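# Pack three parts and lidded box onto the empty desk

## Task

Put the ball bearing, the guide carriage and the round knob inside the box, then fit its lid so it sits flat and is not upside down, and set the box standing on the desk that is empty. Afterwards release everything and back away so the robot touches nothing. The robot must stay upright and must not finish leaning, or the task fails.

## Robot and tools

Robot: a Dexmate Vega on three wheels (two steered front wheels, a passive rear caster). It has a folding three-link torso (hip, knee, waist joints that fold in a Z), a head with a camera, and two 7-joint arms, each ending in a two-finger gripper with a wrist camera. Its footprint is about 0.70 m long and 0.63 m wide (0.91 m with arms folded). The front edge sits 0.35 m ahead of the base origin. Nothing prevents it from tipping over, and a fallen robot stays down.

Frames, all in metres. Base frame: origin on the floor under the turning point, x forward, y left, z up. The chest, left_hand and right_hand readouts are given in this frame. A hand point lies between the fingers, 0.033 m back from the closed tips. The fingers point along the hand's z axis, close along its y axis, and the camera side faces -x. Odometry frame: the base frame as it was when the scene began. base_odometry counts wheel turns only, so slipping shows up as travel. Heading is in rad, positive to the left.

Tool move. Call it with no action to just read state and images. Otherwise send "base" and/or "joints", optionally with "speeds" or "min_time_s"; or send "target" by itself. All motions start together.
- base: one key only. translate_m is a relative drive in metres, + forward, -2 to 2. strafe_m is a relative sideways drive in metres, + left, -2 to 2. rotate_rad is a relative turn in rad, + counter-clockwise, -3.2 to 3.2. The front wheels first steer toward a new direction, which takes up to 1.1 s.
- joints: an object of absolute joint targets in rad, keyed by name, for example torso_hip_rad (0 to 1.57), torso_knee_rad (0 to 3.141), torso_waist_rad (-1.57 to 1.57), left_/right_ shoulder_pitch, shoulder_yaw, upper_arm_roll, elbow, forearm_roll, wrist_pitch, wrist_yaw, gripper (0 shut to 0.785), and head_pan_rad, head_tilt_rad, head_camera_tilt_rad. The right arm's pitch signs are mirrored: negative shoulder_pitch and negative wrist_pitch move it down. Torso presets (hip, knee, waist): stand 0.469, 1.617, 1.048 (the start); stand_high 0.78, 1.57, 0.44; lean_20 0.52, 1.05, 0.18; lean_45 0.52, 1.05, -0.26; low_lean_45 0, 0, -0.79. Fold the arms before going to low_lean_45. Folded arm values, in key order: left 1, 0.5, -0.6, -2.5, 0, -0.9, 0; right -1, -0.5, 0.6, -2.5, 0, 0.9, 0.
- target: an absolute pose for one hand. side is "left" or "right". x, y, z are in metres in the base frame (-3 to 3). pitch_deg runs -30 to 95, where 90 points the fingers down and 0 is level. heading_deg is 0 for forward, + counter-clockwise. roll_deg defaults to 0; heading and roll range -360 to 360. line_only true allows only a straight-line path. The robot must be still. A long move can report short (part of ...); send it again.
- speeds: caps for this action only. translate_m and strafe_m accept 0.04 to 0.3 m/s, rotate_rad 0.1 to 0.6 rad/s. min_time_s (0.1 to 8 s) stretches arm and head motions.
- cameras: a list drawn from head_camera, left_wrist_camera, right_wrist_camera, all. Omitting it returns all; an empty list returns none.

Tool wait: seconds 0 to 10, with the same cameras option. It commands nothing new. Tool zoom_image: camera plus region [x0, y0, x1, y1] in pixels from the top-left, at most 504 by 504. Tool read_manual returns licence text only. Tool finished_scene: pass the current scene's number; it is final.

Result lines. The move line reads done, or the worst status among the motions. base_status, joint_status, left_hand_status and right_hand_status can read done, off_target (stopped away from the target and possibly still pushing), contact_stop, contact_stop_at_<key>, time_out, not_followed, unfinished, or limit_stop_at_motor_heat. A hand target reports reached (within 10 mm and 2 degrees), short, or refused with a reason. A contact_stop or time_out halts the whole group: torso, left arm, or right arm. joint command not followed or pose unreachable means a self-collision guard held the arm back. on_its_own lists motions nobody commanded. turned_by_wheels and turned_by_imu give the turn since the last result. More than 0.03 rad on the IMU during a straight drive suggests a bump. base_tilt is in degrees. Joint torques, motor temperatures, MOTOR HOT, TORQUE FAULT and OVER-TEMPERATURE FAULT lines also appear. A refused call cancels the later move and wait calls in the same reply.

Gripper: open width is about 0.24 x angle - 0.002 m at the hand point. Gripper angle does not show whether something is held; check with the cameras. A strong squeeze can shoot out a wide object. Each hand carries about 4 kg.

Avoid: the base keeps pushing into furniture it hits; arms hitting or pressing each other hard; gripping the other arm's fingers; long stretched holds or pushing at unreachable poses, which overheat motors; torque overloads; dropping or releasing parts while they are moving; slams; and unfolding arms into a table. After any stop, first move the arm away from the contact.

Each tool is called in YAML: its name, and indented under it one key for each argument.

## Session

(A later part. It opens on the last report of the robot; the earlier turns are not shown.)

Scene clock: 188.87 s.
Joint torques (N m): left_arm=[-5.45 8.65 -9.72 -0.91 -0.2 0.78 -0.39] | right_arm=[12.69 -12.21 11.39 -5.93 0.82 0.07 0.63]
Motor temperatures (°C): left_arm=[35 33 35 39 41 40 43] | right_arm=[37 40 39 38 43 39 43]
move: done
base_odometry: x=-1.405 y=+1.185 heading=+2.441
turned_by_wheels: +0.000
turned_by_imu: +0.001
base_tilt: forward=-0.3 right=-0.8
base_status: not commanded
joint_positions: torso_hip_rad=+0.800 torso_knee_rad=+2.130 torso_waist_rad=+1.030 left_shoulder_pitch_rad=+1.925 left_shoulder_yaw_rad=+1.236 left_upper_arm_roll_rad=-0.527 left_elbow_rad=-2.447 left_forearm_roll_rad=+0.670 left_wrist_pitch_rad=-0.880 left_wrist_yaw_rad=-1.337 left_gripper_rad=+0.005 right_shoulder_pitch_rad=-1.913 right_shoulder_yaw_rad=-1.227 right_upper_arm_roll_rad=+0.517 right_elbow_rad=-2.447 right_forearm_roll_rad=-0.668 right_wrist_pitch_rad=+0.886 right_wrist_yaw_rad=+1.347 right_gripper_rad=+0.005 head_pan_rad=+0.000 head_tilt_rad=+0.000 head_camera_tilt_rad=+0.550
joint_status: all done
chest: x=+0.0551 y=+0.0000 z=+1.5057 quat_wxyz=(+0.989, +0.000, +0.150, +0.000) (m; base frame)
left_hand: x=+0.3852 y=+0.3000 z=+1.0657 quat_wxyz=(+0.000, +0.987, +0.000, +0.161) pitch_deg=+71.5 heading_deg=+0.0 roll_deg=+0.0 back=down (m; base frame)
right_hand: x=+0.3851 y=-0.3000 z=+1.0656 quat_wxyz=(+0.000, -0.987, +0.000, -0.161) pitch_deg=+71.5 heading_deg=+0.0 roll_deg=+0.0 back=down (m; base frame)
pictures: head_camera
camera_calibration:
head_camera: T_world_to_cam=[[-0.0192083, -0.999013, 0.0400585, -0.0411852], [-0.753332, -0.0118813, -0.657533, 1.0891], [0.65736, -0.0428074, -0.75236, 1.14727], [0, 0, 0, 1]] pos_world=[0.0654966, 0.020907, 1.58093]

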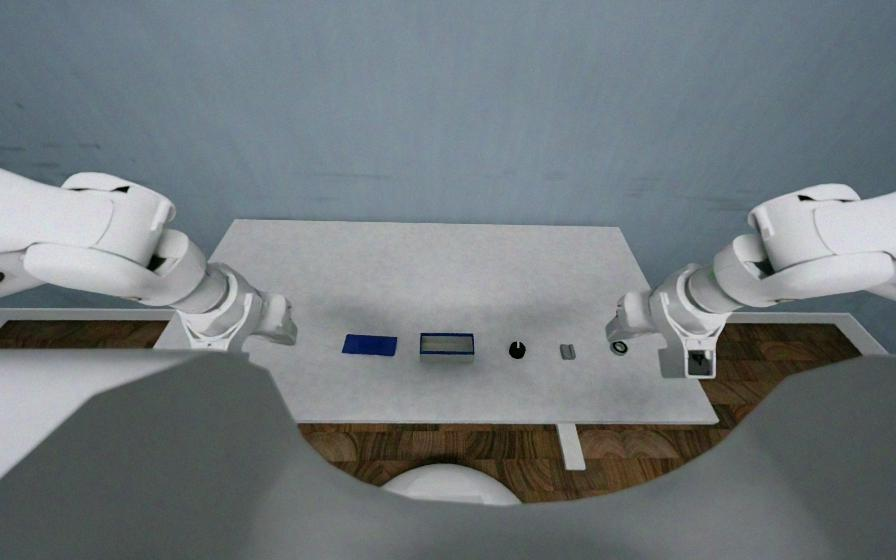

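move:
  target: {"side": "right", "x": 0.50, "y": -0.345, "z": 0.95, "pitch_deg": 80, "heading_deg": 0}
  cameras: ["head_camera", "right_wrist_camera"]

Scene clock: 196.90 s.
Joint torques (N m): left_arm=[-4.03 9.33 -9.59 -2.79 -0.98 0.31 0.01] | right_arm=[19.55 -8.42 8.38 -0.44 1.09 0.71 -0.43]
Motor temperatures (°C): left_arm=[35 33 36 39 41 40 43] | right_arm=[37 40 39 38 43 39 43]
move: done
base_odometry: x=-1.405 y=+1.185 heading=+2.441
turned_by_wheels: +0.000
turned_by_imu: +0.001
base_tilt: forward=-0.1 right=-0.6
base_status: not commanded
joint_positions: torso_hip_rad=+0.800 torso_knee_rad=+2.130 torso_waist_rad=+1.030 left_shoulder_pitch_rad=+1.925 left_shoulder_yaw_rad=+1.236 left_upper_arm_roll_rad=-0.527 left_elbow_rad=-2.447 left_forearm_roll_rad=+0.670 left_wrist_pitch_rad=-0.880 left_wrist_yaw_rad=-1.337 left_gripper_rad=+0.005 right_shoulder_pitch_rad=-0.926 right_shoulder_yaw_rad=-1.125 right_upper_arm_roll_rad=-0.505 right_elbow_rad=-1.752 right_forearm_roll_rad=-0.960 right_wrist_pitch_rad=+1.137 right_wrist_yaw_rad=+1.070 right_gripper_rad=+0.005 head_pan_rad=+0.000 head_tilt_rad=+0.000 head_camera_tilt_rad=+0.550
joint_status: not commanded
chest: x=+0.0551 y=+0.0000 z=+1.5057 quat_wxyz=(+0.989, +0.000, +0.150, +0.000) (m; base frame)
left_hand: x=+0.3852 y=+0.3000 z=+1.0657 quat_wxyz=(+0.000, +0.987, +0.000, +0.161) pitch_deg=+71.5 heading_deg=+0.0 roll_deg=+0.0 back=down (m; base frame)
right_hand: x=+0.4993 y=-0.3450 z=+0.9506 quat_wxyz=(+0.000, -0.996, +0.000, -0.088) pitch_deg=+79.9 heading_deg=+0.0 roll_deg=+0.1 (m; base frame)
right_hand_status: reached (straight line, planned for 4.1 s): 1 mm and 0.1 deg off.
pictures: head_camera, right_wrist_camera
camera_calibration:
head_camera: T_world_to_cam=[[-0.0192083, -0.999013, 0.0400599, -0.0411875], [-0.753382, -0.011879, -0.657476, 1.08901], [0.657303, -0.0428094, -0.75241, 1.14735], [0, 0, 0, 1]] pos_world=[0.065496, 0.020907, 1.58093]
right_wrist_camera: T_world_to_cam=[[-0.0212055, 0.999376, 0.0282406, 0.323763], [0.972732, 0.0140982, 0.231505, -0.631672], [0.230962, 0.0323797, -0.972424, 0.964772], [0, 0, 0, 1]] pos_world=[0.398488, -0.345894, 1.07526]

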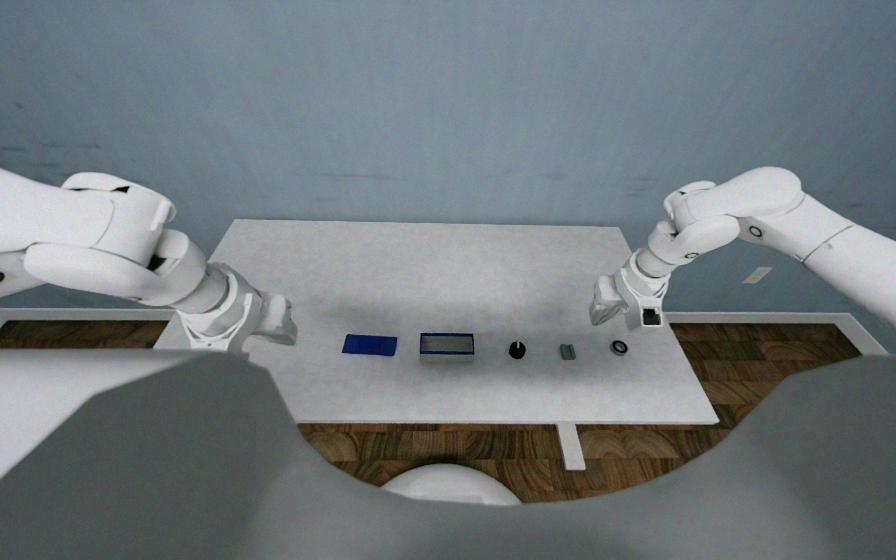

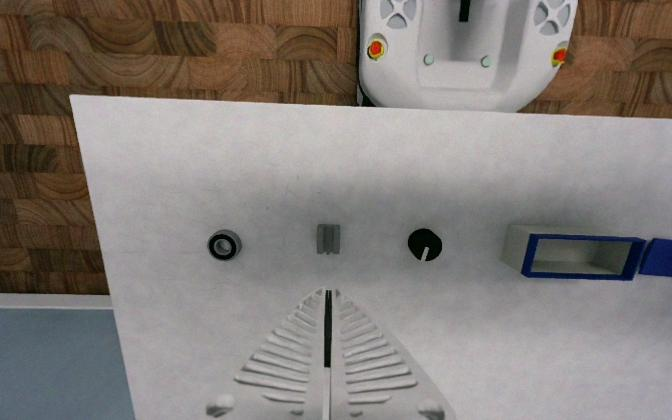

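zoom_image:
  camera: "right_wrist_camera"
  region: [190, 205, 460, 285]

zoom_image:
  camera: "right_wrist_camera"
  region: [480, 200, 672, 300]

Scaled by 1.867 from the camera's 672x420 image, which has a finer 960x600 frame.

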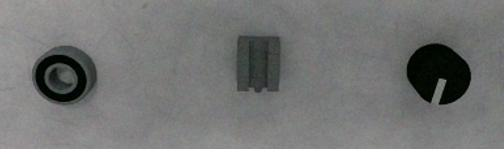

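Scaled by 2.625 from the camera's 672x420 image, which has a finer 960x600 frame.

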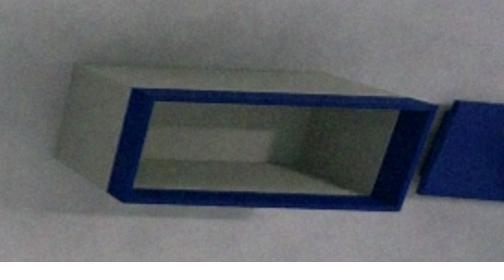

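move:
  joints: {"right_gripper_rad": 0.25}
  cameras: []

move:
  target: {"side": "right", "x": 0.525, "y": -0.345, "z": 0.85, "pitch_deg": 90, "heading_deg": 0, "line_only": true}
  cameras: ["head_camera", "right_wrist_camera"]

Scene clock: 236.60 s.
Joint torques (N m): left_arm=[-6.74 9.12 -8.47 -2.62 -0.32 1.25 0.08] | right_arm=[17.99 -7.75 7.04 0.72 0.79 -0.55 -0.13]
Motor temperatures (°C): left_arm=[35 33 36 39 41 40 43] | right_arm=[38 40 38 38 43 39 43]
move: done
base_odometry: x=-1.405 y=+1.185 heading=+2.441
turned_by_wheels: +0.000
turned_by_imu: +0.001
base_tilt: forward=-0.3 right=-0.7
base_status: not commanded
joint_positions: torso_hip_rad=+0.800 torso_knee_rad=+2.130 torso_waist_rad=+1.030 left_shoulder_pitch_rad=+1.925 left_shoulder_yaw_rad=+1.236 left_upper_arm_roll_rad=-0.527 left_elbow_rad=-2.447 left_forearm_roll_rad=+0.670 left_wrist_pitch_rad=-0.880 left_wrist_yaw_rad=-1.337 left_gripper_rad=+0.005 right_shoulder_pitch_rad=-0.921 right_shoulder_yaw_rad=-1.121 right_upper_arm_roll_rad=-0.508 right_elbow_rad=-1.747 right_forearm_roll_rad=-0.963 right_wrist_pitch_rad=+1.141 right_wrist_yaw_rad=+1.069 right_gripper_rad=+0.250 head_pan_rad=+0.000 head_tilt_rad=+0.000 head_camera_tilt_rad=+0.550
joint_status: all done
chest: x=+0.0551 y=+0.0000 z=+1.5057 quat_wxyz=(+0.989, +0.000, +0.150, +0.000) (m; base frame)
left_hand: x=+0.3852 y=+0.3000 z=+1.0657 quat_wxyz=(+0.000, +0.987, +0.000, +0.161) pitch_deg=+71.5 heading_deg=+0.0 roll_deg=+0.0 back=down (m; base frame)
right_hand: x=+0.4998 y=-0.3450 z=+0.9499 quat_wxyz=(+0.000, -0.996, +0.000, -0.087) pitch_deg=+80.0 heading_deg=+0.0 roll_deg=+0.0 (m; base frame)
pictures: none
No camera images: "cameras" was empty.

Scene clock: 240.63 s.
Joint torques (N m): left_arm=[-4.41 9.09 -12.49 -4.41 -0.59 0.28 -0.52] | right_arm=[23.01 -3.83 4.07 -2.02 0.64 0.47 -0.11]
Motor temperatures (°C): left_arm=[35 33 36 39 40 40 43] | right_arm=[38 40 38 38 43 39 43]
move: done
base_odometry: x=-1.405 y=+1.185 heading=+2.441
turned_by_wheels: +0.000
turned_by_imu: +0.001
base_tilt: forward=-0.1 right=-0.7
base_status: not commanded
joint_positions: torso_hip_rad=+0.800 torso_knee_rad=+2.130 torso_waist_rad=+1.030 left_shoulder_pitch_rad=+1.925 left_shoulder_yaw_rad=+1.236 left_upper_arm_roll_rad=-0.527 left_elbow_rad=-2.447 left_forearm_roll_rad=+0.670 left_wrist_pitch_rad=-0.880 left_wrist_yaw_rad=-1.337 left_gripper_rad=+0.005 right_shoulder_pitch_rad=-0.590 right_shoulder_yaw_rad=-0.748 right_upper_arm_roll_rad=-0.776 right_elbow_rad=-1.090 right_forearm_roll_rad=-1.515 right_wrist_pitch_rad=+1.328 right_wrist_yaw_rad=+0.626 right_gripper_rad=+0.250 head_pan_rad=+0.000 head_tilt_rad=+0.000 head_camera_tilt_rad=+0.550
joint_status: not commanded
chest: x=+0.0551 y=+0.0000 z=+1.5057 quat_wxyz=(+0.989, +0.000, +0.150, +0.000) (m; base frame)
left_hand: x=+0.3852 y=+0.3000 z=+1.0657 quat_wxyz=(+0.000, +0.987, +0.000, +0.161) pitch_deg=+71.5 heading_deg=+0.0 roll_deg=+0.0 back=down (m; base frame)
right_hand: x=+0.5249 y=-0.3449 z=+0.8504 quat_wxyz=(+0.000, -1.000, +0.000, -0.001) pitch_deg=+89.9 heading_deg=+180.0 roll_deg=+0.0 (m; base frame)
right_hand_status: reached (straight line, planned for 2.5 s): 0 mm and 0.1 deg off.
pictures: head_camera, right_wrist_camera
camera_calibration:
head_camera: T_world_to_cam=[[-0.0192083, -0.999013, 0.0400599, -0.0411875], [-0.753382, -0.011879, -0.657476, 1.08901], [0.657303, -0.0428094, -0.75241, 1.14735], [0, 0, 0, 1]] pos_world=[0.065496, 0.020907, 1.58093]
right_wrist_camera: T_world_to_cam=[[-0.0163094, 0.999359, 0.0318743, 0.321389], [0.998132, 0.0143956, 0.0593779, -0.500188], [0.0588809, 0.0327832, -0.997727, 0.973402], [0, 0, 0, 1]] pos_world=[0.44718, -0.345893, 0.990646]

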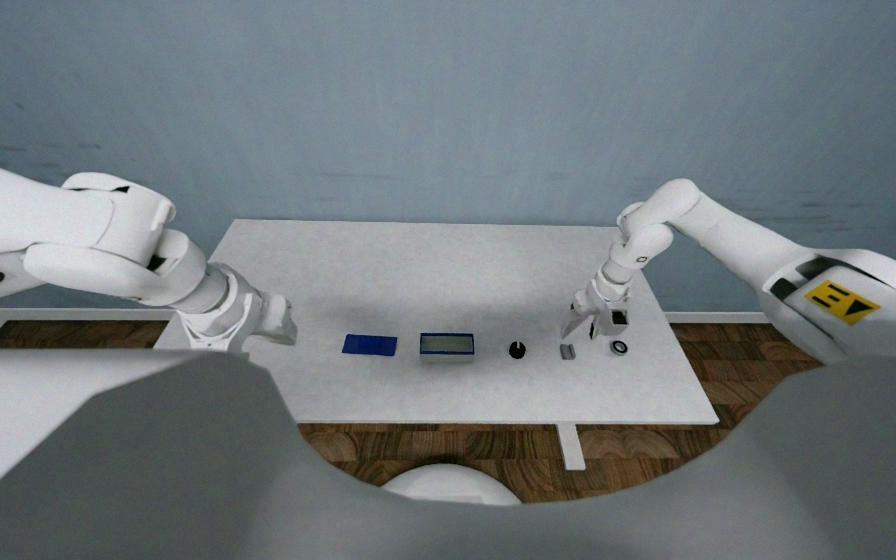

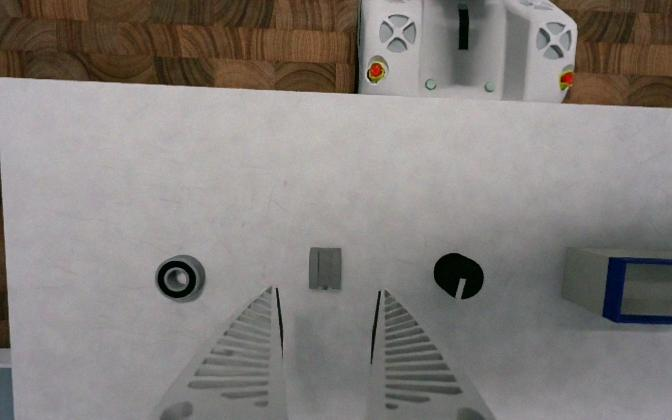

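zoom_image:
  camera: "right_wrist_camera"
  region: [230, 220, 430, 345]

zoom_image:
  camera: "right_wrist_camera"
  region: [130, 230, 230, 320]

zoom_image:
  camera: "right_wrist_camera"
  region: [410, 230, 510, 320]

zoom_image:
  camera: "right_wrist_camera"
  region: [540, 230, 672, 340]

Scaled by 2.520 from the camera's 672x420 image, which has a finer 960x600 frame.

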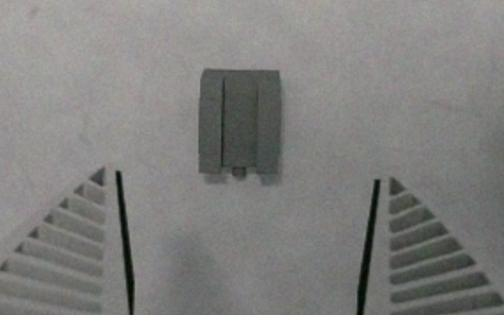

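Scaled by 5.040 from the camera's 672x420 image, which has a finer 960x600 frame.

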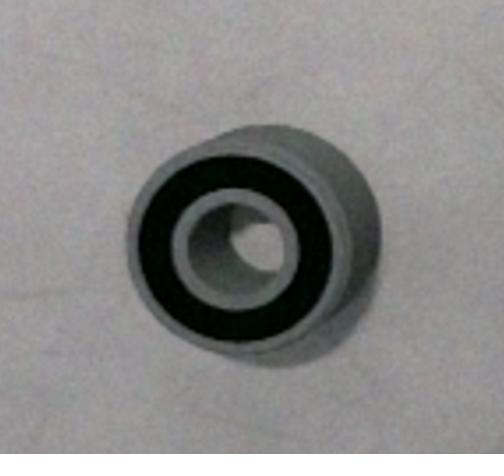

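Scaled by 5.040 from the camera's 672x420 image, which has a finer 960x600 frame.

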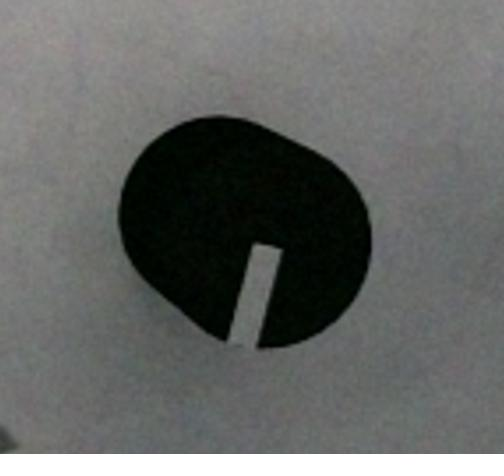

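Scaled by 3.818 from the camera's 672x420 image, which has a finer 960x600 frame.

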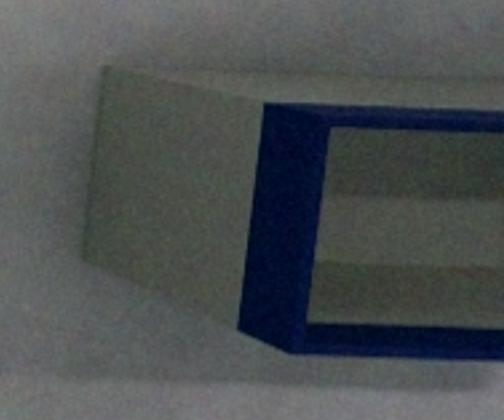

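move:
  target: {"side": "right", "x": 0.525, "y": -0.347, "z": 0.79, "pitch_deg": 90, "heading_deg": 180, "line_only": true}
  cameras: ["head_camera", "right_wrist_camera"]

Scene clock: 264.83 s.
Joint torques (N m): left_arm=[-6.5 10.03 -10.59 -2.43 -0.35 0 -0.42] | right_arm=[22.8 -1.68 3.67 1.88 0.11 -0.24 -0.28]
Motor temperatures (°C): left_arm=[35 33 36 39 40 40 43] | right_arm=[38 40 38 38 43 39 43]
move: done
base_odometry: x=-1.405 y=+1.185 heading=+2.441
turned_by_wheels: +0.000
turned_by_imu: +0.001
base_tilt: forward=-0.3 right=-0.7
base_status: not commanded
joint_positions: torso_hip_rad=+0.800 torso_knee_rad=+2.130 torso_waist_rad=+1.030 left_shoulder_pitch_rad=+1.925 left_shoulder_yaw_rad=+1.236 left_upper_arm_roll_rad=-0.527 left_elbow_rad=-2.447 left_forearm_roll_rad=+0.670 left_wrist_pitch_rad=-0.880 left_wrist_yaw_rad=-1.337 left_gripper_rad=+0.005 right_shoulder_pitch_rad=-0.534 right_shoulder_yaw_rad=-0.648 right_upper_arm_roll_rad=-0.950 right_elbow_rad=-0.867 right_forearm_roll_rad=-1.793 right_wrist_pitch_rad=+1.185 right_wrist_yaw_rad=+0.283 right_gripper_rad=+0.250 head_pan_rad=+0.000 head_tilt_rad=+0.000 head_camera_tilt_rad=+0.550
joint_status: not commanded
chest: x=+0.0551 y=+0.0000 z=+1.5057 quat_wxyz=(+0.989, +0.000, +0.150, +0.000) (m; base frame)
left_hand: x=+0.3852 y=+0.3000 z=+1.0657 quat_wxyz=(+0.000, +0.987, +0.000, +0.161) pitch_deg=+71.5 heading_deg=+0.0 roll_deg=+0.0 back=down (m; base frame)
right_hand: x=+0.5247 y=-0.3468 z=+0.7907 quat_wxyz=(+0.000, -1.000, +0.000, +0.000) pitch_deg=+90.0 heading_deg=+180.0 roll_deg=+0.0 (m; base frame)
right_hand_status: reached (straight line, planned for 1.4 s): 1 mm and 0.1 deg off.
pictures: head_camera, right_wrist_camera
camera_calibration:
head_camera: T_world_to_cam=[[-0.0192083, -0.999013, 0.0400599, -0.0411875], [-0.753382, -0.011879, -0.657476, 1.08901], [0.657303, -0.0428094, -0.75241, 1.14735], [0, 0, 0, 1]] pos_world=[0.065496, 0.020907, 1.58093]
right_wrist_camera: T_world_to_cam=[[-0.0159385, 0.999366, 0.0318239, 0.324974], [0.998259, 0.0140971, 0.0572695, -0.495013], [0.0567846, 0.0326813, -0.997851, 0.915007], [0, 0, 0, 1]] pos_world=[0.447372, -0.347693, 0.931048]

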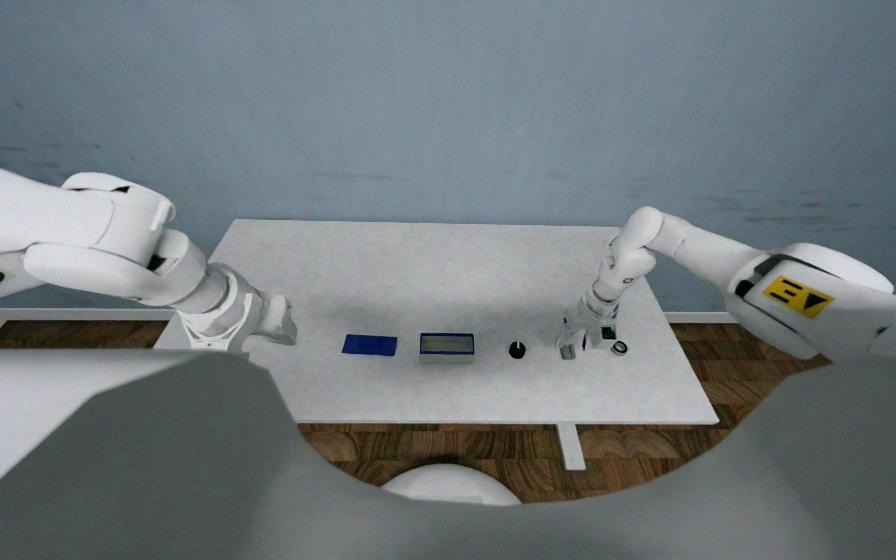

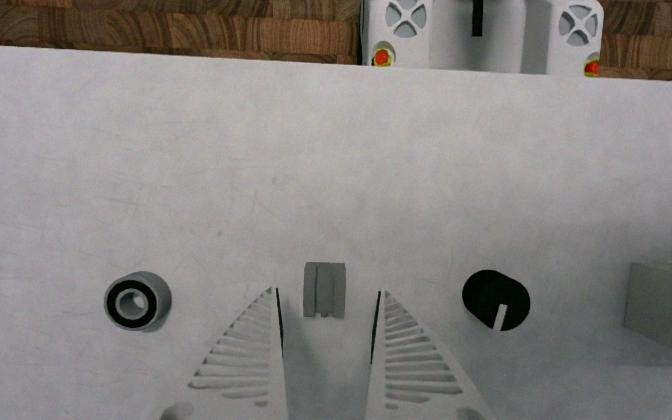

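move:
  target: {"side": "right", "x": 0.522, "y": -0.3485, "z": 0.768, "pitch_deg": 90, "heading_deg": 180, "line_only": true}
  cameras: ["head_camera", "right_wrist_camera"]

zoom_image:
  camera: "right_wrist_camera"
  region: [220, 230, 440, 380]

zoom_image:
  camera: "head_camera"
  region: [520, 290, 660, 380]

Scene clock: 270.67 s.
Joint torques (N m): left_arm=[-8.65 9.61 -10.64 -2.58 -0.26 1.16 -0.04] | right_arm=[23.76 -1.44 2.13 0.12 -0.39 -0.26 0.16]
Motor temperatures (°C): left_arm=[35 33 36 39 40 40 43] | right_arm=[39 40 38 38 43 39 43]
move: done
base_odometry: x=-1.405 y=+1.185 heading=+2.441
turned_by_wheels: +0.000
turned_by_imu: +0.001
base_tilt: forward=-0.3 right=-0.7
base_status: not commanded
joint_positions: torso_hip_rad=+0.800 torso_knee_rad=+2.130 torso_waist_rad=+1.030 left_shoulder_pitch_rad=+1.925 left_shoulder_yaw_rad=+1.236 left_upper_arm_roll_rad=-0.527 left_elbow_rad=-2.447 left_forearm_roll_rad=+0.670 left_wrist_pitch_rad=-0.880 left_wrist_yaw_rad=-1.337 left_gripper_rad=+0.005 right_shoulder_pitch_rad=-0.517 right_shoulder_yaw_rad=-0.597 right_upper_arm_roll_rad=-1.015 right_elbow_rad=-0.757 right_forearm_roll_rad=-1.869 right_wrist_pitch_rad=+1.120 right_wrist_yaw_rad=+0.171 right_gripper_rad=+0.250 head_pan_rad=+0.000 head_tilt_rad=+0.000 head_camera_tilt_rad=+0.550
joint_status: not commanded
chest: x=+0.0551 y=+0.0000 z=+1.5057 quat_wxyz=(+0.989, +0.000, +0.150, +0.000) (m; base frame)
left_hand: x=+0.3852 y=+0.3000 z=+1.0657 quat_wxyz=(+0.000, +0.987, +0.000, +0.161) pitch_deg=+71.5 heading_deg=+0.0 roll_deg=+0.0 back=down (m; base frame)
right_hand: x=+0.5218 y=-0.3483 z=+0.7690 quat_wxyz=(+0.000, -1.000, +0.000, +0.000) pitch_deg=+90.0 heading_deg=+180.0 roll_deg=+0.0 (m; base frame)
right_hand_status: reached (straight line, planned for 0.7 s): 1 mm and 0.0 deg off.
pictures: head_camera, right_wrist_camera
camera_calibration:
head_camera: T_world_to_cam=[[-0.0192083, -0.999013, 0.0400599, -0.0411875], [-0.753382, -0.011879, -0.657476, 1.08901], [0.657303, -0.0428094, -0.75241, 1.14735], [0, 0, 0, 1]] pos_world=[0.065496, 0.020907, 1.58093]
right_wrist_camera: T_world_to_cam=[[-0.0162358, 0.999365, 0.0317074, 0.327359], [0.998249, 0.0143972, 0.0573754, -0.490835], [0.0568825, 0.0325834, -0.997849, 0.893388], [0, 0, 0, 1]] pos_world=[0.444472, -0.349194, 0.909248]

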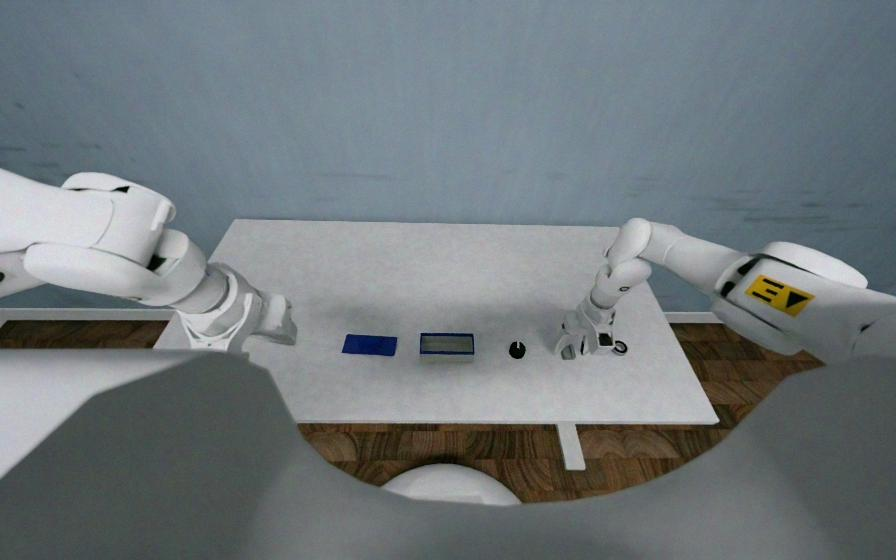

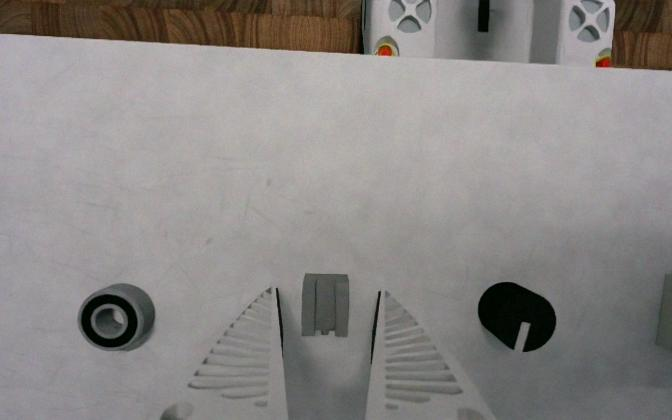

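Scaled by 2.291 from the camera's 672x420 image, which has a finer 960x600 frame.

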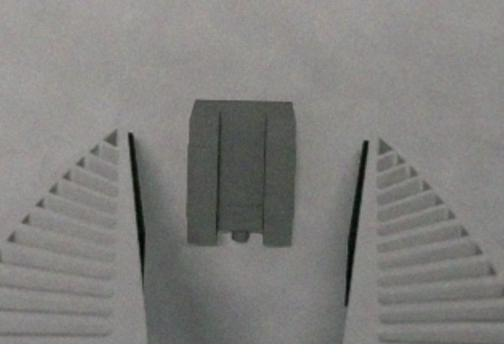

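Scaled by 3.600 from the camera's 896x560 image, which has a finer 960x600 frame.

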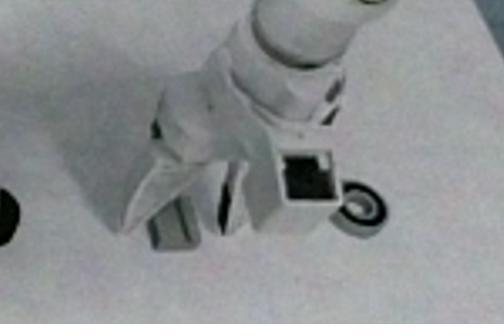

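move:
  target: {"side": "right", "x": 0.522, "y": -0.3485, "z": 0.765, "pitch_deg": 90, "heading_deg": 180, "line_only": true}
  cameras: []

move:
  joints: {"right_gripper_rad": 0.085}
  min_time_s: 1.0
  cameras: ["right_wrist_camera"]

zoom_image:
  camera: "right_wrist_camera"
  region: [220, 230, 440, 380]

Scene clock: 276.10 s.
Joint torques (N m): left_arm=[-5.46 7.86 -10.8 -2.48 -0.67 -0.6 0.1] | right_arm=[26.44 -4.02 4.73 1.41 -0.29 -0.02 -0.38]
Motor temperatures (°C): left_arm=[35 33 36 39 40 40 43] | right_arm=[39 40 38 38 43 39 43]
move: done
base_odometry: x=-1.405 y=+1.185 heading=+2.441
turned_by_wheels: +0.000
turned_by_imu: +0.001
base_tilt: forward=-0.3 right=-0.8
base_status: not commanded
joint_positions: torso_hip_rad=+0.800 torso_knee_rad=+2.130 torso_waist_rad=+1.030 left_shoulder_pitch_rad=+1.925 left_shoulder_yaw_rad=+1.236 left_upper_arm_roll_rad=-0.527 left_elbow_rad=-2.447 left_forearm_roll_rad=+0.670 left_wrist_pitch_rad=-0.880 left_wrist_yaw_rad=-1.337 left_gripper_rad=+0.005 right_shoulder_pitch_rad=-0.511 right_shoulder_yaw_rad=-0.586 right_upper_arm_roll_rad=-1.028 right_elbow_rad=-0.733 right_forearm_roll_rad=-1.883 right_wrist_pitch_rad=+1.109 right_wrist_yaw_rad=+0.150 right_gripper_rad=+0.250 head_pan_rad=+0.000 head_tilt_rad=+0.000 head_camera_tilt_rad=+0.550
joint_status: not commanded
chest: x=+0.0551 y=+0.0000 z=+1.5057 quat_wxyz=(+0.989, +0.000, +0.150, +0.000) (m; base frame)
left_hand: x=+0.3852 y=+0.3000 z=+1.0657 quat_wxyz=(+0.000, +0.987, +0.000, +0.161) pitch_deg=+71.5 heading_deg=+0.0 roll_deg=+0.0 back=down (m; base frame)
right_hand: x=+0.5217 y=-0.3484 z=+0.7656 quat_wxyz=(+0.000, -1.000, +0.000, +0.000) pitch_deg=+90.0 heading_deg=+180.0 roll_deg=+0.0 (m; base frame)
right_hand_status: reached (straight line, planned for 0.4 s): 1 mm and 0.0 deg off.
pictures: none
No camera images: "cameras" was empty.

"min_time_s" has no arm or head joint beside it: it slows only arm and head motions. Command such a joint too, or leave it out

Scaled by 2.291 from the camera's 672x420 image, which has a finer 960x600 frame.

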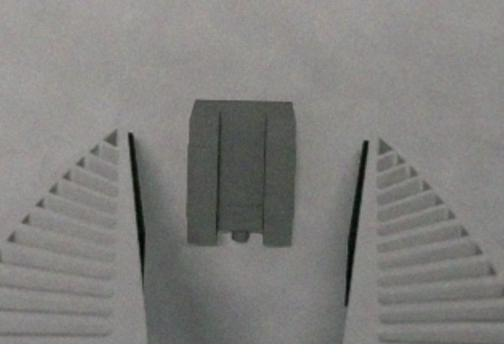

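move:
  joints: {"right_gripper_rad": 0.135}
  cameras: ["right_wrist_camera"]

zoom_image:
  camera: "right_wrist_camera"
  region: [220, 230, 440, 380]

move:
  joints: {"right_gripper_rad": 0.085}
  cameras: ["right_wrist_camera"]

zoom_image:
  camera: "right_wrist_camera"
  region: [220, 230, 440, 380]

Scene clock: 278.10 s.
Joint torques (N m): left_arm=[-7.52 10.79 -10.12 -1.74 -0.09 1.2 -0.29] | right_arm=[24.82 -5.71 4.32 -0.5 -0.29 1.07 -0.4]
Motor temperatures (°C): left_arm=[35 33 36 39 40 40 43] | right_arm=[39 40 38 38 43 39 43]
move: done
base_odometry: x=-1.405 y=+1.185 heading=+2.441
turned_by_wheels: +0.000
turned_by_imu: +0.000
base_tilt: forward=-0.3 right=-0.7
base_status: not commanded
joint_positions: torso_hip_rad=+0.800 torso_knee_rad=+2.130 torso_waist_rad=+1.030 left_shoulder_pitch_rad=+1.925 left_shoulder_yaw_rad=+1.236 left_upper_arm_roll_rad=-0.527 left_elbow_rad=-2.447 left_forearm_roll_rad=+0.670 left_wrist_pitch_rad=-0.880 left_wrist_yaw_rad=-1.337 left_gripper_rad=+0.005 right_shoulder_pitch_rad=-0.510 right_shoulder_yaw_rad=-0.583 right_upper_arm_roll_rad=-1.031 right_elbow_rad=-0.727 right_forearm_roll_rad=-1.886 right_wrist_pitch_rad=+1.106 right_wrist_yaw_rad=+0.145 right_gripper_rad=+0.135 head_pan_rad=+0.000 head_tilt_rad=+0.000 head_camera_tilt_rad=+0.550
joint_status: all done
chest: x=+0.0551 y=+0.0000 z=+1.5057 quat_wxyz=(+0.989, +0.000, +0.150, +0.000) (m; base frame)
left_hand: x=+0.3852 y=+0.3000 z=+1.0657 quat_wxyz=(+0.000, +0.987, +0.000, +0.161) pitch_deg=+71.5 heading_deg=+0.0 roll_deg=+0.0 back=down (m; base frame)
right_hand: x=+0.5217 y=-0.3484 z=+0.7649 quat_wxyz=(+0.000, -1.000, +0.000, +0.000) pitch_deg=+90.0 heading_deg=-180.0 roll_deg=+0.0 (m; base frame)
pictures: right_wrist_camera
camera_calibration:
right_wrist_camera: T_world_to_cam=[[-0.0166327, 0.999363, 0.0315859, 0.327974], [0.998237, 0.0147972, 0.0574837, -0.49045], [0.0569797, 0.0324863, -0.997847, 0.889229], [0, 0, 0, 1]] pos_world=[0.444373, -0.349395, 0.905148]

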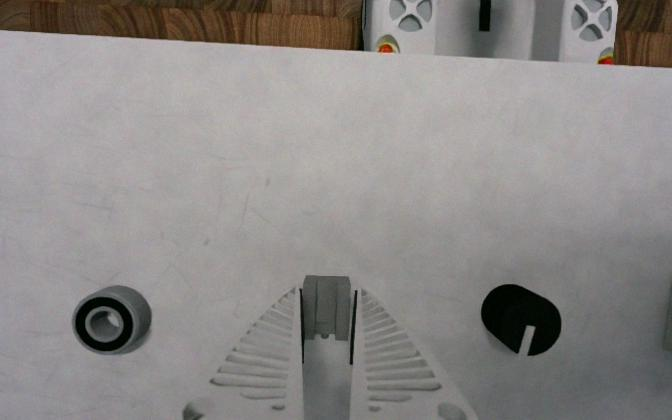

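Scaled by 2.291 from the camera's 672x420 image, which has a finer 960x600 frame.

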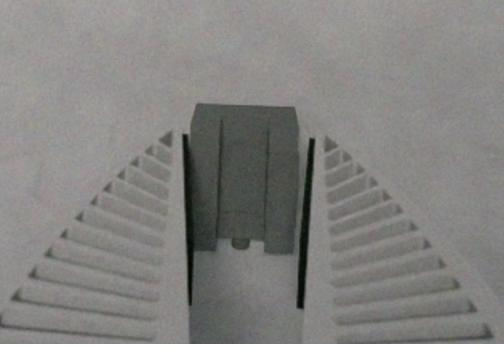

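Scene clock: 278.57 s.
Joint torques (N m): left_arm=[-5.54 10.91 -10.79 -1.73 -0.82 -0.01 -0.04] | right_arm=[26.17 -5.1 3.7 1.58 -0.16 -0.22 -0.24]
Motor temperatures (°C): left_arm=[35 33 36 39 40 40 43] | right_arm=[39 40 38 38 43 39 43]
move: done
base_odometry: x=-1.405 y=+1.185 heading=+2.441
turned_by_wheels: +0.000
turned_by_imu: +0.000
base_tilt: forward=-0.5 right=-0.6
base_status: not commanded
joint_positions: torso_hip_rad=+0.800 torso_knee_rad=+2.130 torso_waist_rad=+1.030 left_shoulder_pitch_rad=+1.925 left_shoulder_yaw_rad=+1.236 left_upper_arm_roll_rad=-0.527 left_elbow_rad=-2.447 left_forearm_roll_rad=+0.670 left_wrist_pitch_rad=-0.880 left_wrist_yaw_rad=-1.337 left_gripper_rad=+0.005 right_shoulder_pitch_rad=-0.510 right_shoulder_yaw_rad=-0.583 right_upper_arm_roll_rad=-1.031 right_elbow_rad=-0.727 right_forearm_roll_rad=-1.886 right_wrist_pitch_rad=+1.106 right_wrist_yaw_rad=+0.145 right_gripper_rad=+0.085 head_pan_rad=+0.000 head_tilt_rad=+0.000 head_camera_tilt_rad=+0.550
joint_status: all done
chest: x=+0.0551 y=+0.0000 z=+1.5057 quat_wxyz=(+0.989, +0.000, +0.150, +0.000) (m; base frame)
left_hand: x=+0.3852 y=+0.3000 z=+1.0657 quat_wxyz=(+0.000, +0.987, +0.000, +0.161) pitch_deg=+71.5 heading_deg=+0.0 roll_deg=+0.0 back=down (m; base frame)
right_hand: x=+0.5217 y=-0.3484 z=+0.7648 quat_wxyz=(+0.000, -1.000, +0.000, +0.000) pitch_deg=+90.0 heading_deg=-180.0 roll_deg=+0.0 (m; base frame)
pictures: right_wrist_camera
camera_calibration:
right_wrist_camera: T_world_to_cam=[[-0.0166322, 0.999363, 0.0315875, 0.32797], [0.998242, 0.0147998, 0.057384, -0.490261], [0.0568799, 0.0324864, -0.997852, 0.889285], [0, 0, 0, 1]] pos_world=[0.444272, -0.349395, 0.905148]

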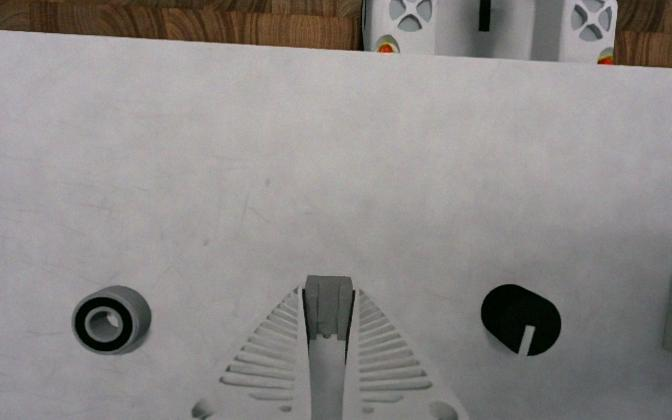

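Scaled by 2.291 from the camera's 672x420 image, which has a finer 960x600 frame.

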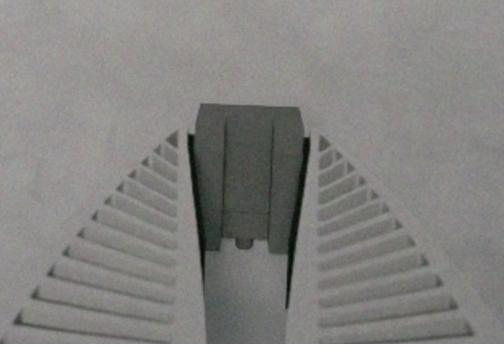

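move:
  target: {"side": "right", "x": 0.522, "y": -0.3485, "z": 0.87, "pitch_deg": 90, "heading_deg": 180, "line_only": true}
  cameras: ["head_camera", "right_wrist_camera"]

Scene clock: 284.67 s.
Joint torques (N m): left_arm=[-5.98 9.62 -11.23 -5.19 0.83 1.29 -0.41] | right_arm=[8.75 -10.78 11.07 -8.14 1.76 1.07 0.48]
Motor temperatures (°C): left_arm=[35 33 36 39 40 40 42] | right_arm=[39 40 38 38 43 39 43]
move: done
base_odometry: x=-1.405 y=+1.185 heading=+2.441
turned_by_wheels: +0.000
turned_by_imu: +0.001
base_tilt: forward=-0.2 right=-0.8
base_status: not commanded
joint_positions: torso_hip_rad=+0.800 torso_knee_rad=+2.130 torso_waist_rad=+1.030 left_shoulder_pitch_rad=+1.925 left_shoulder_yaw_rad=+1.236 left_upper_arm_roll_rad=-0.527 left_elbow_rad=-2.447 left_forearm_roll_rad=+0.670 left_wrist_pitch_rad=-0.880 left_wrist_yaw_rad=-1.337 left_gripper_rad=+0.005 right_shoulder_pitch_rad=-0.604 right_shoulder_yaw_rad=-0.778 right_upper_arm_roll_rad=-0.732 right_elbow_rad=-1.137 right_forearm_roll_rad=-1.409 right_wrist_pitch_rad=+1.364 right_wrist_yaw_rad=+0.737 right_gripper_rad=+0.085 head_pan_rad=+0.000 head_tilt_rad=+0.000 head_camera_tilt_rad=+0.550
joint_status: not commanded
chest: x=+0.0551 y=+0.0000 z=+1.5057 quat_wxyz=(+0.989, +0.000, +0.150, +0.000) (m; base frame)
left_hand: x=+0.3852 y=+0.3000 z=+1.0657 quat_wxyz=(+0.000, +0.987, +0.000, +0.161) pitch_deg=+71.5 heading_deg=+0.0 roll_deg=+0.0 back=down (m; base frame)
right_hand: x=+0.5220 y=-0.3484 z=+0.8688 quat_wxyz=(+0.000, -1.000, +0.000, +0.000) pitch_deg=+90.0 heading_deg=+179.9 roll_deg=+0.0 (m; base frame)
right_hand_status: reached (straight line, planned for 2.2 s): 1 mm and 0.1 deg off.
pictures: head_camera, right_wrist_camera
camera_calibration:
head_camera: T_world_to_cam=[[-0.0192075, -0.999013, 0.0400606, -0.0411887], [-0.753382, -0.0118801, -0.657476, 1.08901], [0.657303, -0.0428094, -0.752409, 1.14735], [0, 0, 0, 1]] pos_world=[0.065496, 0.020907, 1.58093]
right_wrist_camera: T_world_to_cam=[[-0.0156283, 0.999384, 0.0314346, 0.324305], [0.998247, 0.0138001, 0.0575556, -0.497056], [0.0570864, 0.032279, -0.997847, 0.992871], [0, 0, 0, 1]] pos_world=[0.444574, -0.349294, 1.00915]

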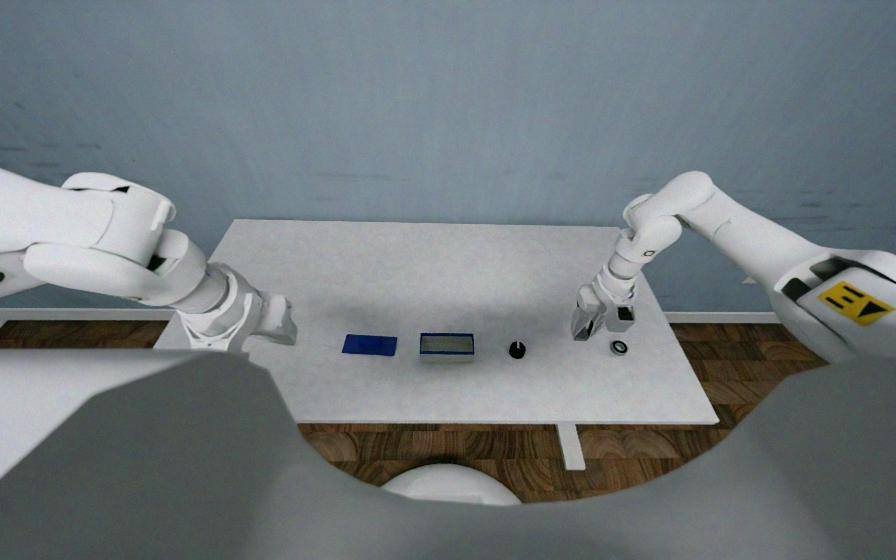

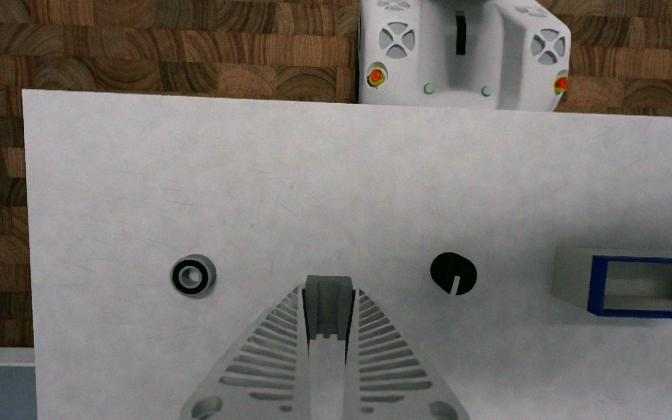

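move:
  target: {"side": "right", "x": 0.530, "y": 0.0, "z": 0.86, "pitch_deg": 90, "heading_deg": 180, "line_only": true}
  cameras: ["head_camera", "right_wrist_camera"]

Scene clock: 292.13 s.
Joint torques (N m): left_arm=[-7.01 9.8 -9.96 -2.54 -0.44 -0.24 0.22] | right_arm=[25.27 8.2 2.5 -4.89 0.79 -0.05 -0.3]
Motor temperatures (°C): left_arm=[35 33 36 39 40 40 42] | right_arm=[38 40 38 38 43 39 43]
move: done
base_odometry: x=-1.405 y=+1.185 heading=+2.441
turned_by_wheels: +0.000
turned_by_imu: +0.001
base_tilt: forward=-0.3 right=-0.8
base_status: not commanded
joint_positions: torso_hip_rad=+0.800 torso_knee_rad=+2.130 torso_waist_rad=+1.030 left_shoulder_pitch_rad=+1.925 left_shoulder_yaw_rad=+1.236 left_upper_arm_roll_rad=-0.527 left_elbow_rad=-2.447 left_forearm_roll_rad=+0.670 left_wrist_pitch_rad=-0.880 left_wrist_yaw_rad=-1.337 left_gripper_rad=+0.005 right_shoulder_pitch_rad=-0.502 right_shoulder_yaw_rad=-0.060 right_upper_arm_roll_rad=-0.936 right_elbow_rad=-0.872 right_forearm_roll_rad=-1.167 right_wrist_pitch_rad=+0.925 right_wrist_yaw_rad=+1.281 right_gripper_rad=+0.085 head_pan_rad=+0.000 head_tilt_rad=+0.000 head_camera_tilt_rad=+0.550
joint_status: not commanded
chest: x=+0.0551 y=+0.0000 z=+1.5057 quat_wxyz=(+0.989, +0.000, +0.150, +0.000) (m; base frame)
left_hand: x=+0.3852 y=+0.3000 z=+1.0657 quat_wxyz=(+0.000, +0.987, +0.000, +0.161) pitch_deg=+71.5 heading_deg=+0.0 roll_deg=+0.0 back=down (m; base frame)
right_hand: x=+0.5297 y=-0.0022 z=+0.8597 quat_wxyz=(+0.000, -1.000, +0.000, +0.000) pitch_deg=+89.9 heading_deg=+180.0 roll_deg=+0.0 (m; base frame)
right_hand_status: reached (straight line, planned for 3.5 s): 2 mm and 0.1 deg off.
pictures: head_camera, right_wrist_camera
camera_calibration:
head_camera: T_world_to_cam=[[-0.0192075, -0.999013, 0.0400606, -0.0411887], [-0.753382, -0.0118801, -0.657476, 1.08901], [0.657303, -0.0428094, -0.752409, 1.14735], [0, 0, 0, 1]] pos_world=[0.065496, 0.020907, 1.58093]
right_wrist_camera: T_world_to_cam=[[-0.0162387, 0.999356, 0.0320137, -0.0215767], [0.998271, 0.0143957, 0.0569808, -0.508628], [0.0564832, 0.0328837, -0.997862, 0.972456], [0, 0, 0, 1]] pos_world=[0.452471, -0.00309303, 1.00005]

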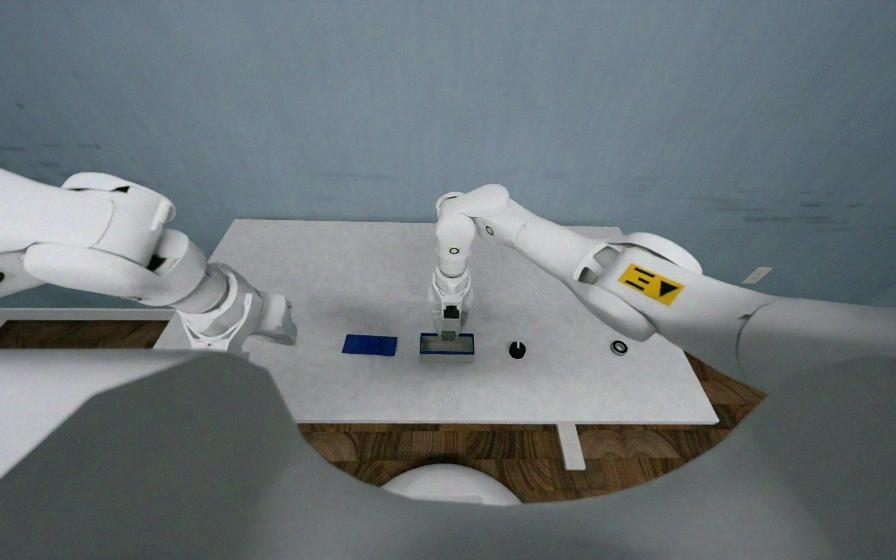

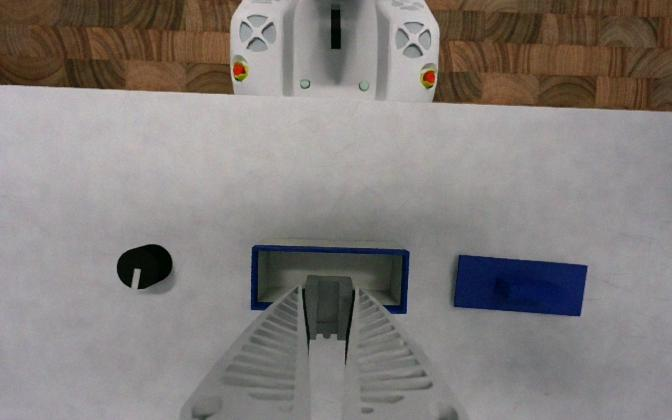

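zoom_image:
  camera: "right_wrist_camera"
  region: [230, 220, 430, 345]

zoom_image:
  camera: "right_wrist_camera"
  region: [430, 235, 610, 335]

Scaled by 2.520 from the camera's 672x420 image, which has a finer 960x600 frame.

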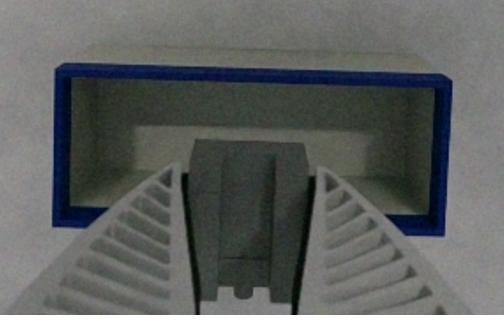

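Scaled by 2.800 from the camera's 672x420 image, which has a finer 960x600 frame.

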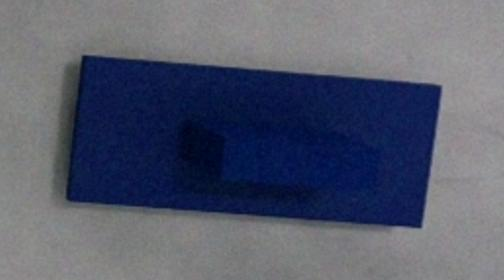

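move:
  target: {"side": "right", "x": 0.536, "y": 0.028, "z": 0.835, "pitch_deg": 90, "heading_deg": 180, "line_only": true}
  cameras: ["right_wrist_camera"]

zoom_image:
  camera: "right_wrist_camera"
  region: [200, 220, 450, 375]

Scene clock: 319.67 s.
Joint torques (N m): left_arm=[-6.3 10.97 -12.61 -2.96 0.52 0.61 -0.14] | right_arm=[25.88 5.03 3.72 -2.47 0.95 -0.1 -0.09]
Motor temperatures (°C): left_arm=[35 33 36 39 40 40 42] | right_arm=[39 40 38 38 43 39 43]
move: refused
base_odometry: x=-1.405 y=+1.185 heading=+2.441
turned_by_wheels: +0.000
turned_by_imu: +0.000
base_tilt: forward=-0.3 right=-0.7
base_status: not commanded
joint_positions: torso_hip_rad=+0.800 torso_knee_rad=+2.130 torso_waist_rad=+1.030 left_shoulder_pitch_rad=+1.925 left_shoulder_yaw_rad=+1.236 left_upper_arm_roll_rad=-0.527 left_elbow_rad=-2.447 left_forearm_roll_rad=+0.670 left_wrist_pitch_rad=-0.880 left_wrist_yaw_rad=-1.337 left_gripper_rad=+0.005 right_shoulder_pitch_rad=-0.499 right_shoulder_yaw_rad=-0.054 right_upper_arm_roll_rad=-0.938 right_elbow_rad=-0.866 right_forearm_roll_rad=-1.169 right_wrist_pitch_rad=+0.922 right_wrist_yaw_rad=+1.280 right_gripper_rad=+0.085 head_pan_rad=+0.000 head_tilt_rad=+0.000 head_camera_tilt_rad=+0.550
joint_status: not commanded
chest: x=+0.0551 y=+0.0000 z=+1.5057 quat_wxyz=(+0.989, +0.000, +0.150, +0.000) (m; base frame)
left_hand: x=+0.3852 y=+0.3000 z=+1.0657 quat_wxyz=(+0.000, +0.987, +0.000, +0.161) pitch_deg=+71.5 heading_deg=+0.0 roll_deg=+0.0 back=down (m; base frame)
right_hand: x=+0.5297 y=-0.0001 z=+0.8599 quat_wxyz=(+0.000, -1.000, +0.000, +0.000) pitch_deg=+90.0 heading_deg=+180.0 roll_deg=+0.0 (m; base frame)
right_hand_status: refused: no posture of the arm gets there (out of reach): the closest leaves the hand 0.1 cm and 0 deg from the pose. Nothing moved.
pictures: right_wrist_camera
camera_calibration:
right_wrist_camera: T_world_to_cam=[[-0.016528, 0.999367, 0.0314911, -0.0230257], [0.998238, 0.0146981, 0.0574797, -0.508949], [0.0569805, 0.0323856, -0.99785, 0.972259], [0, 0, 0, 1]] pos_world=[0.452273, -0.000995453, 1.00015]

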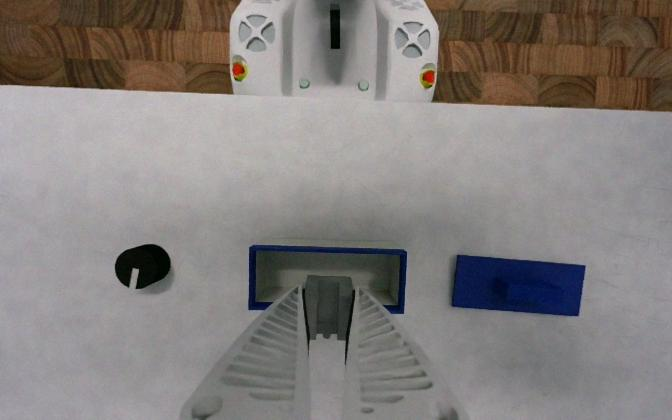

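Scaled by 2.016 from the camera's 672x420 image, which has a finer 960x600 frame.

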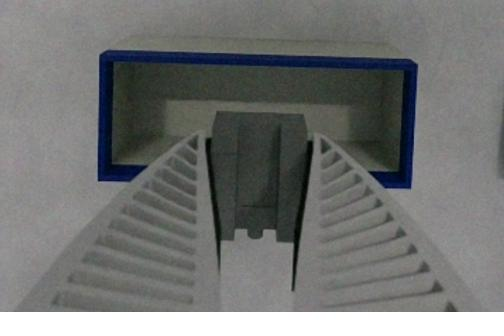

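move:
  base: {"translate_m": 0.045}
  speeds: {"translate_m": 0.05}
  cameras: ["head_camera", "right_wrist_camera"]

Scene clock: 325.50 s.
Joint torques (N m): left_arm=[-6.59 8.65 -9.73 -0.75 -0.44 -0.61 -0.18] | right_arm=[25.06 5.4 3.3 -5.66 0.83 -0.04 -0.22]
Motor temperatures (°C): left_arm=[35 33 36 39 40 40 42] | right_arm=[39 40 38 38 43 39 43]
move: done
base_odometry: x=-1.440 y=+1.214 heading=+2.442
turned_by_wheels: +0.001
turned_by_imu: +0.001
base_tilt: forward=-0.4 right=-0.7
base_status: done
joint_positions: torso_hip_rad=+0.800 torso_knee_rad=+2.130 torso_waist_rad=+1.030 left_shoulder_pitch_rad=+1.925 left_shoulder_yaw_rad=+1.236 left_upper_arm_roll_rad=-0.527 left_elbow_rad=-2.447 left_forearm_roll_rad=+0.670 left_wrist_pitch_rad=-0.880 left_wrist_yaw_rad=-1.337 left_gripper_rad=+0.005 right_shoulder_pitch_rad=-0.499 right_shoulder_yaw_rad=-0.054 right_upper_arm_roll_rad=-0.938 right_elbow_rad=-0.866 right_forearm_roll_rad=-1.169 right_wrist_pitch_rad=+0.922 right_wrist_yaw_rad=+1.280 right_gripper_rad=+0.085 head_pan_rad=+0.000 head_tilt_rad=+0.000 head_camera_tilt_rad=+0.550
joint_status: not commanded
chest: x=+0.0552 y=+0.0000 z=+1.5057 quat_wxyz=(+0.989, +0.000, +0.150, +0.000) (m; base frame)
left_hand: x=+0.3852 y=+0.3000 z=+1.0656 quat_wxyz=(+0.000, +0.987, +0.000, +0.161) pitch_deg=+71.5 heading_deg=+0.0 roll_deg=+0.0 back=down (m; base frame)
right_hand: x=+0.5297 y=-0.0001 z=+0.8598 quat_wxyz=(+0.000, -1.000, +0.000, +0.000) pitch_deg=+90.0 heading_deg=+180.0 roll_deg=+0.0 (m; base frame)
pictures: head_camera, right_wrist_camera
camera_calibration:
head_camera: T_world_to_cam=[[-0.0192025, -0.999013, 0.0400623, -0.0411898], [-0.753474, -0.0118789, -0.65737, 1.08893], [0.657197, -0.0428091, -0.752502, 1.14744], [0, 0, 0, 1]] pos_world=[0.0655948, 0.020907, 1.58093]
right_wrist_camera: T_world_to_cam=[[-0.0165275, 0.999367, 0.0314927, -0.023026], [0.998244, 0.0147007, 0.05738, -0.508952], [0.0568808, 0.0323858, -0.997856, 0.972304], [0, 0, 0, 1]] pos_world=[0.452372, -0.000995456, 1.00015]

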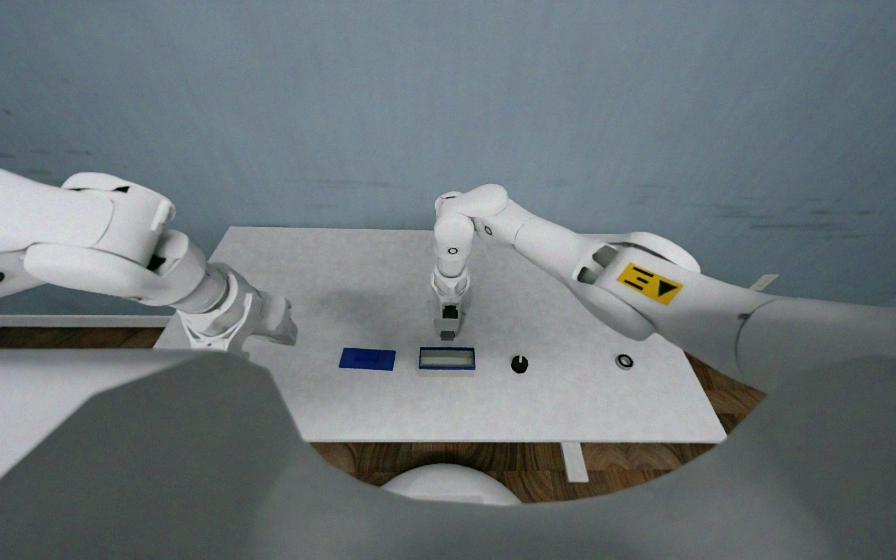

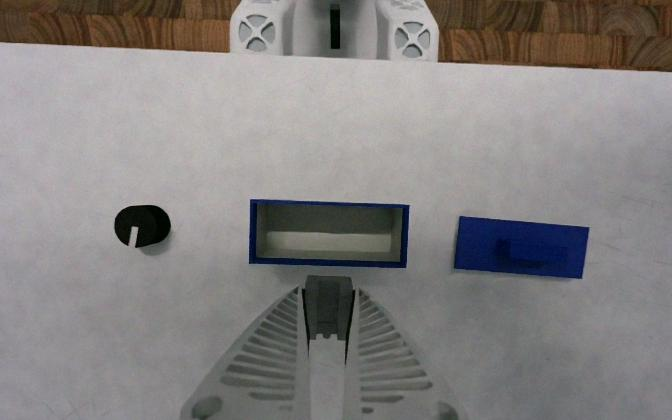

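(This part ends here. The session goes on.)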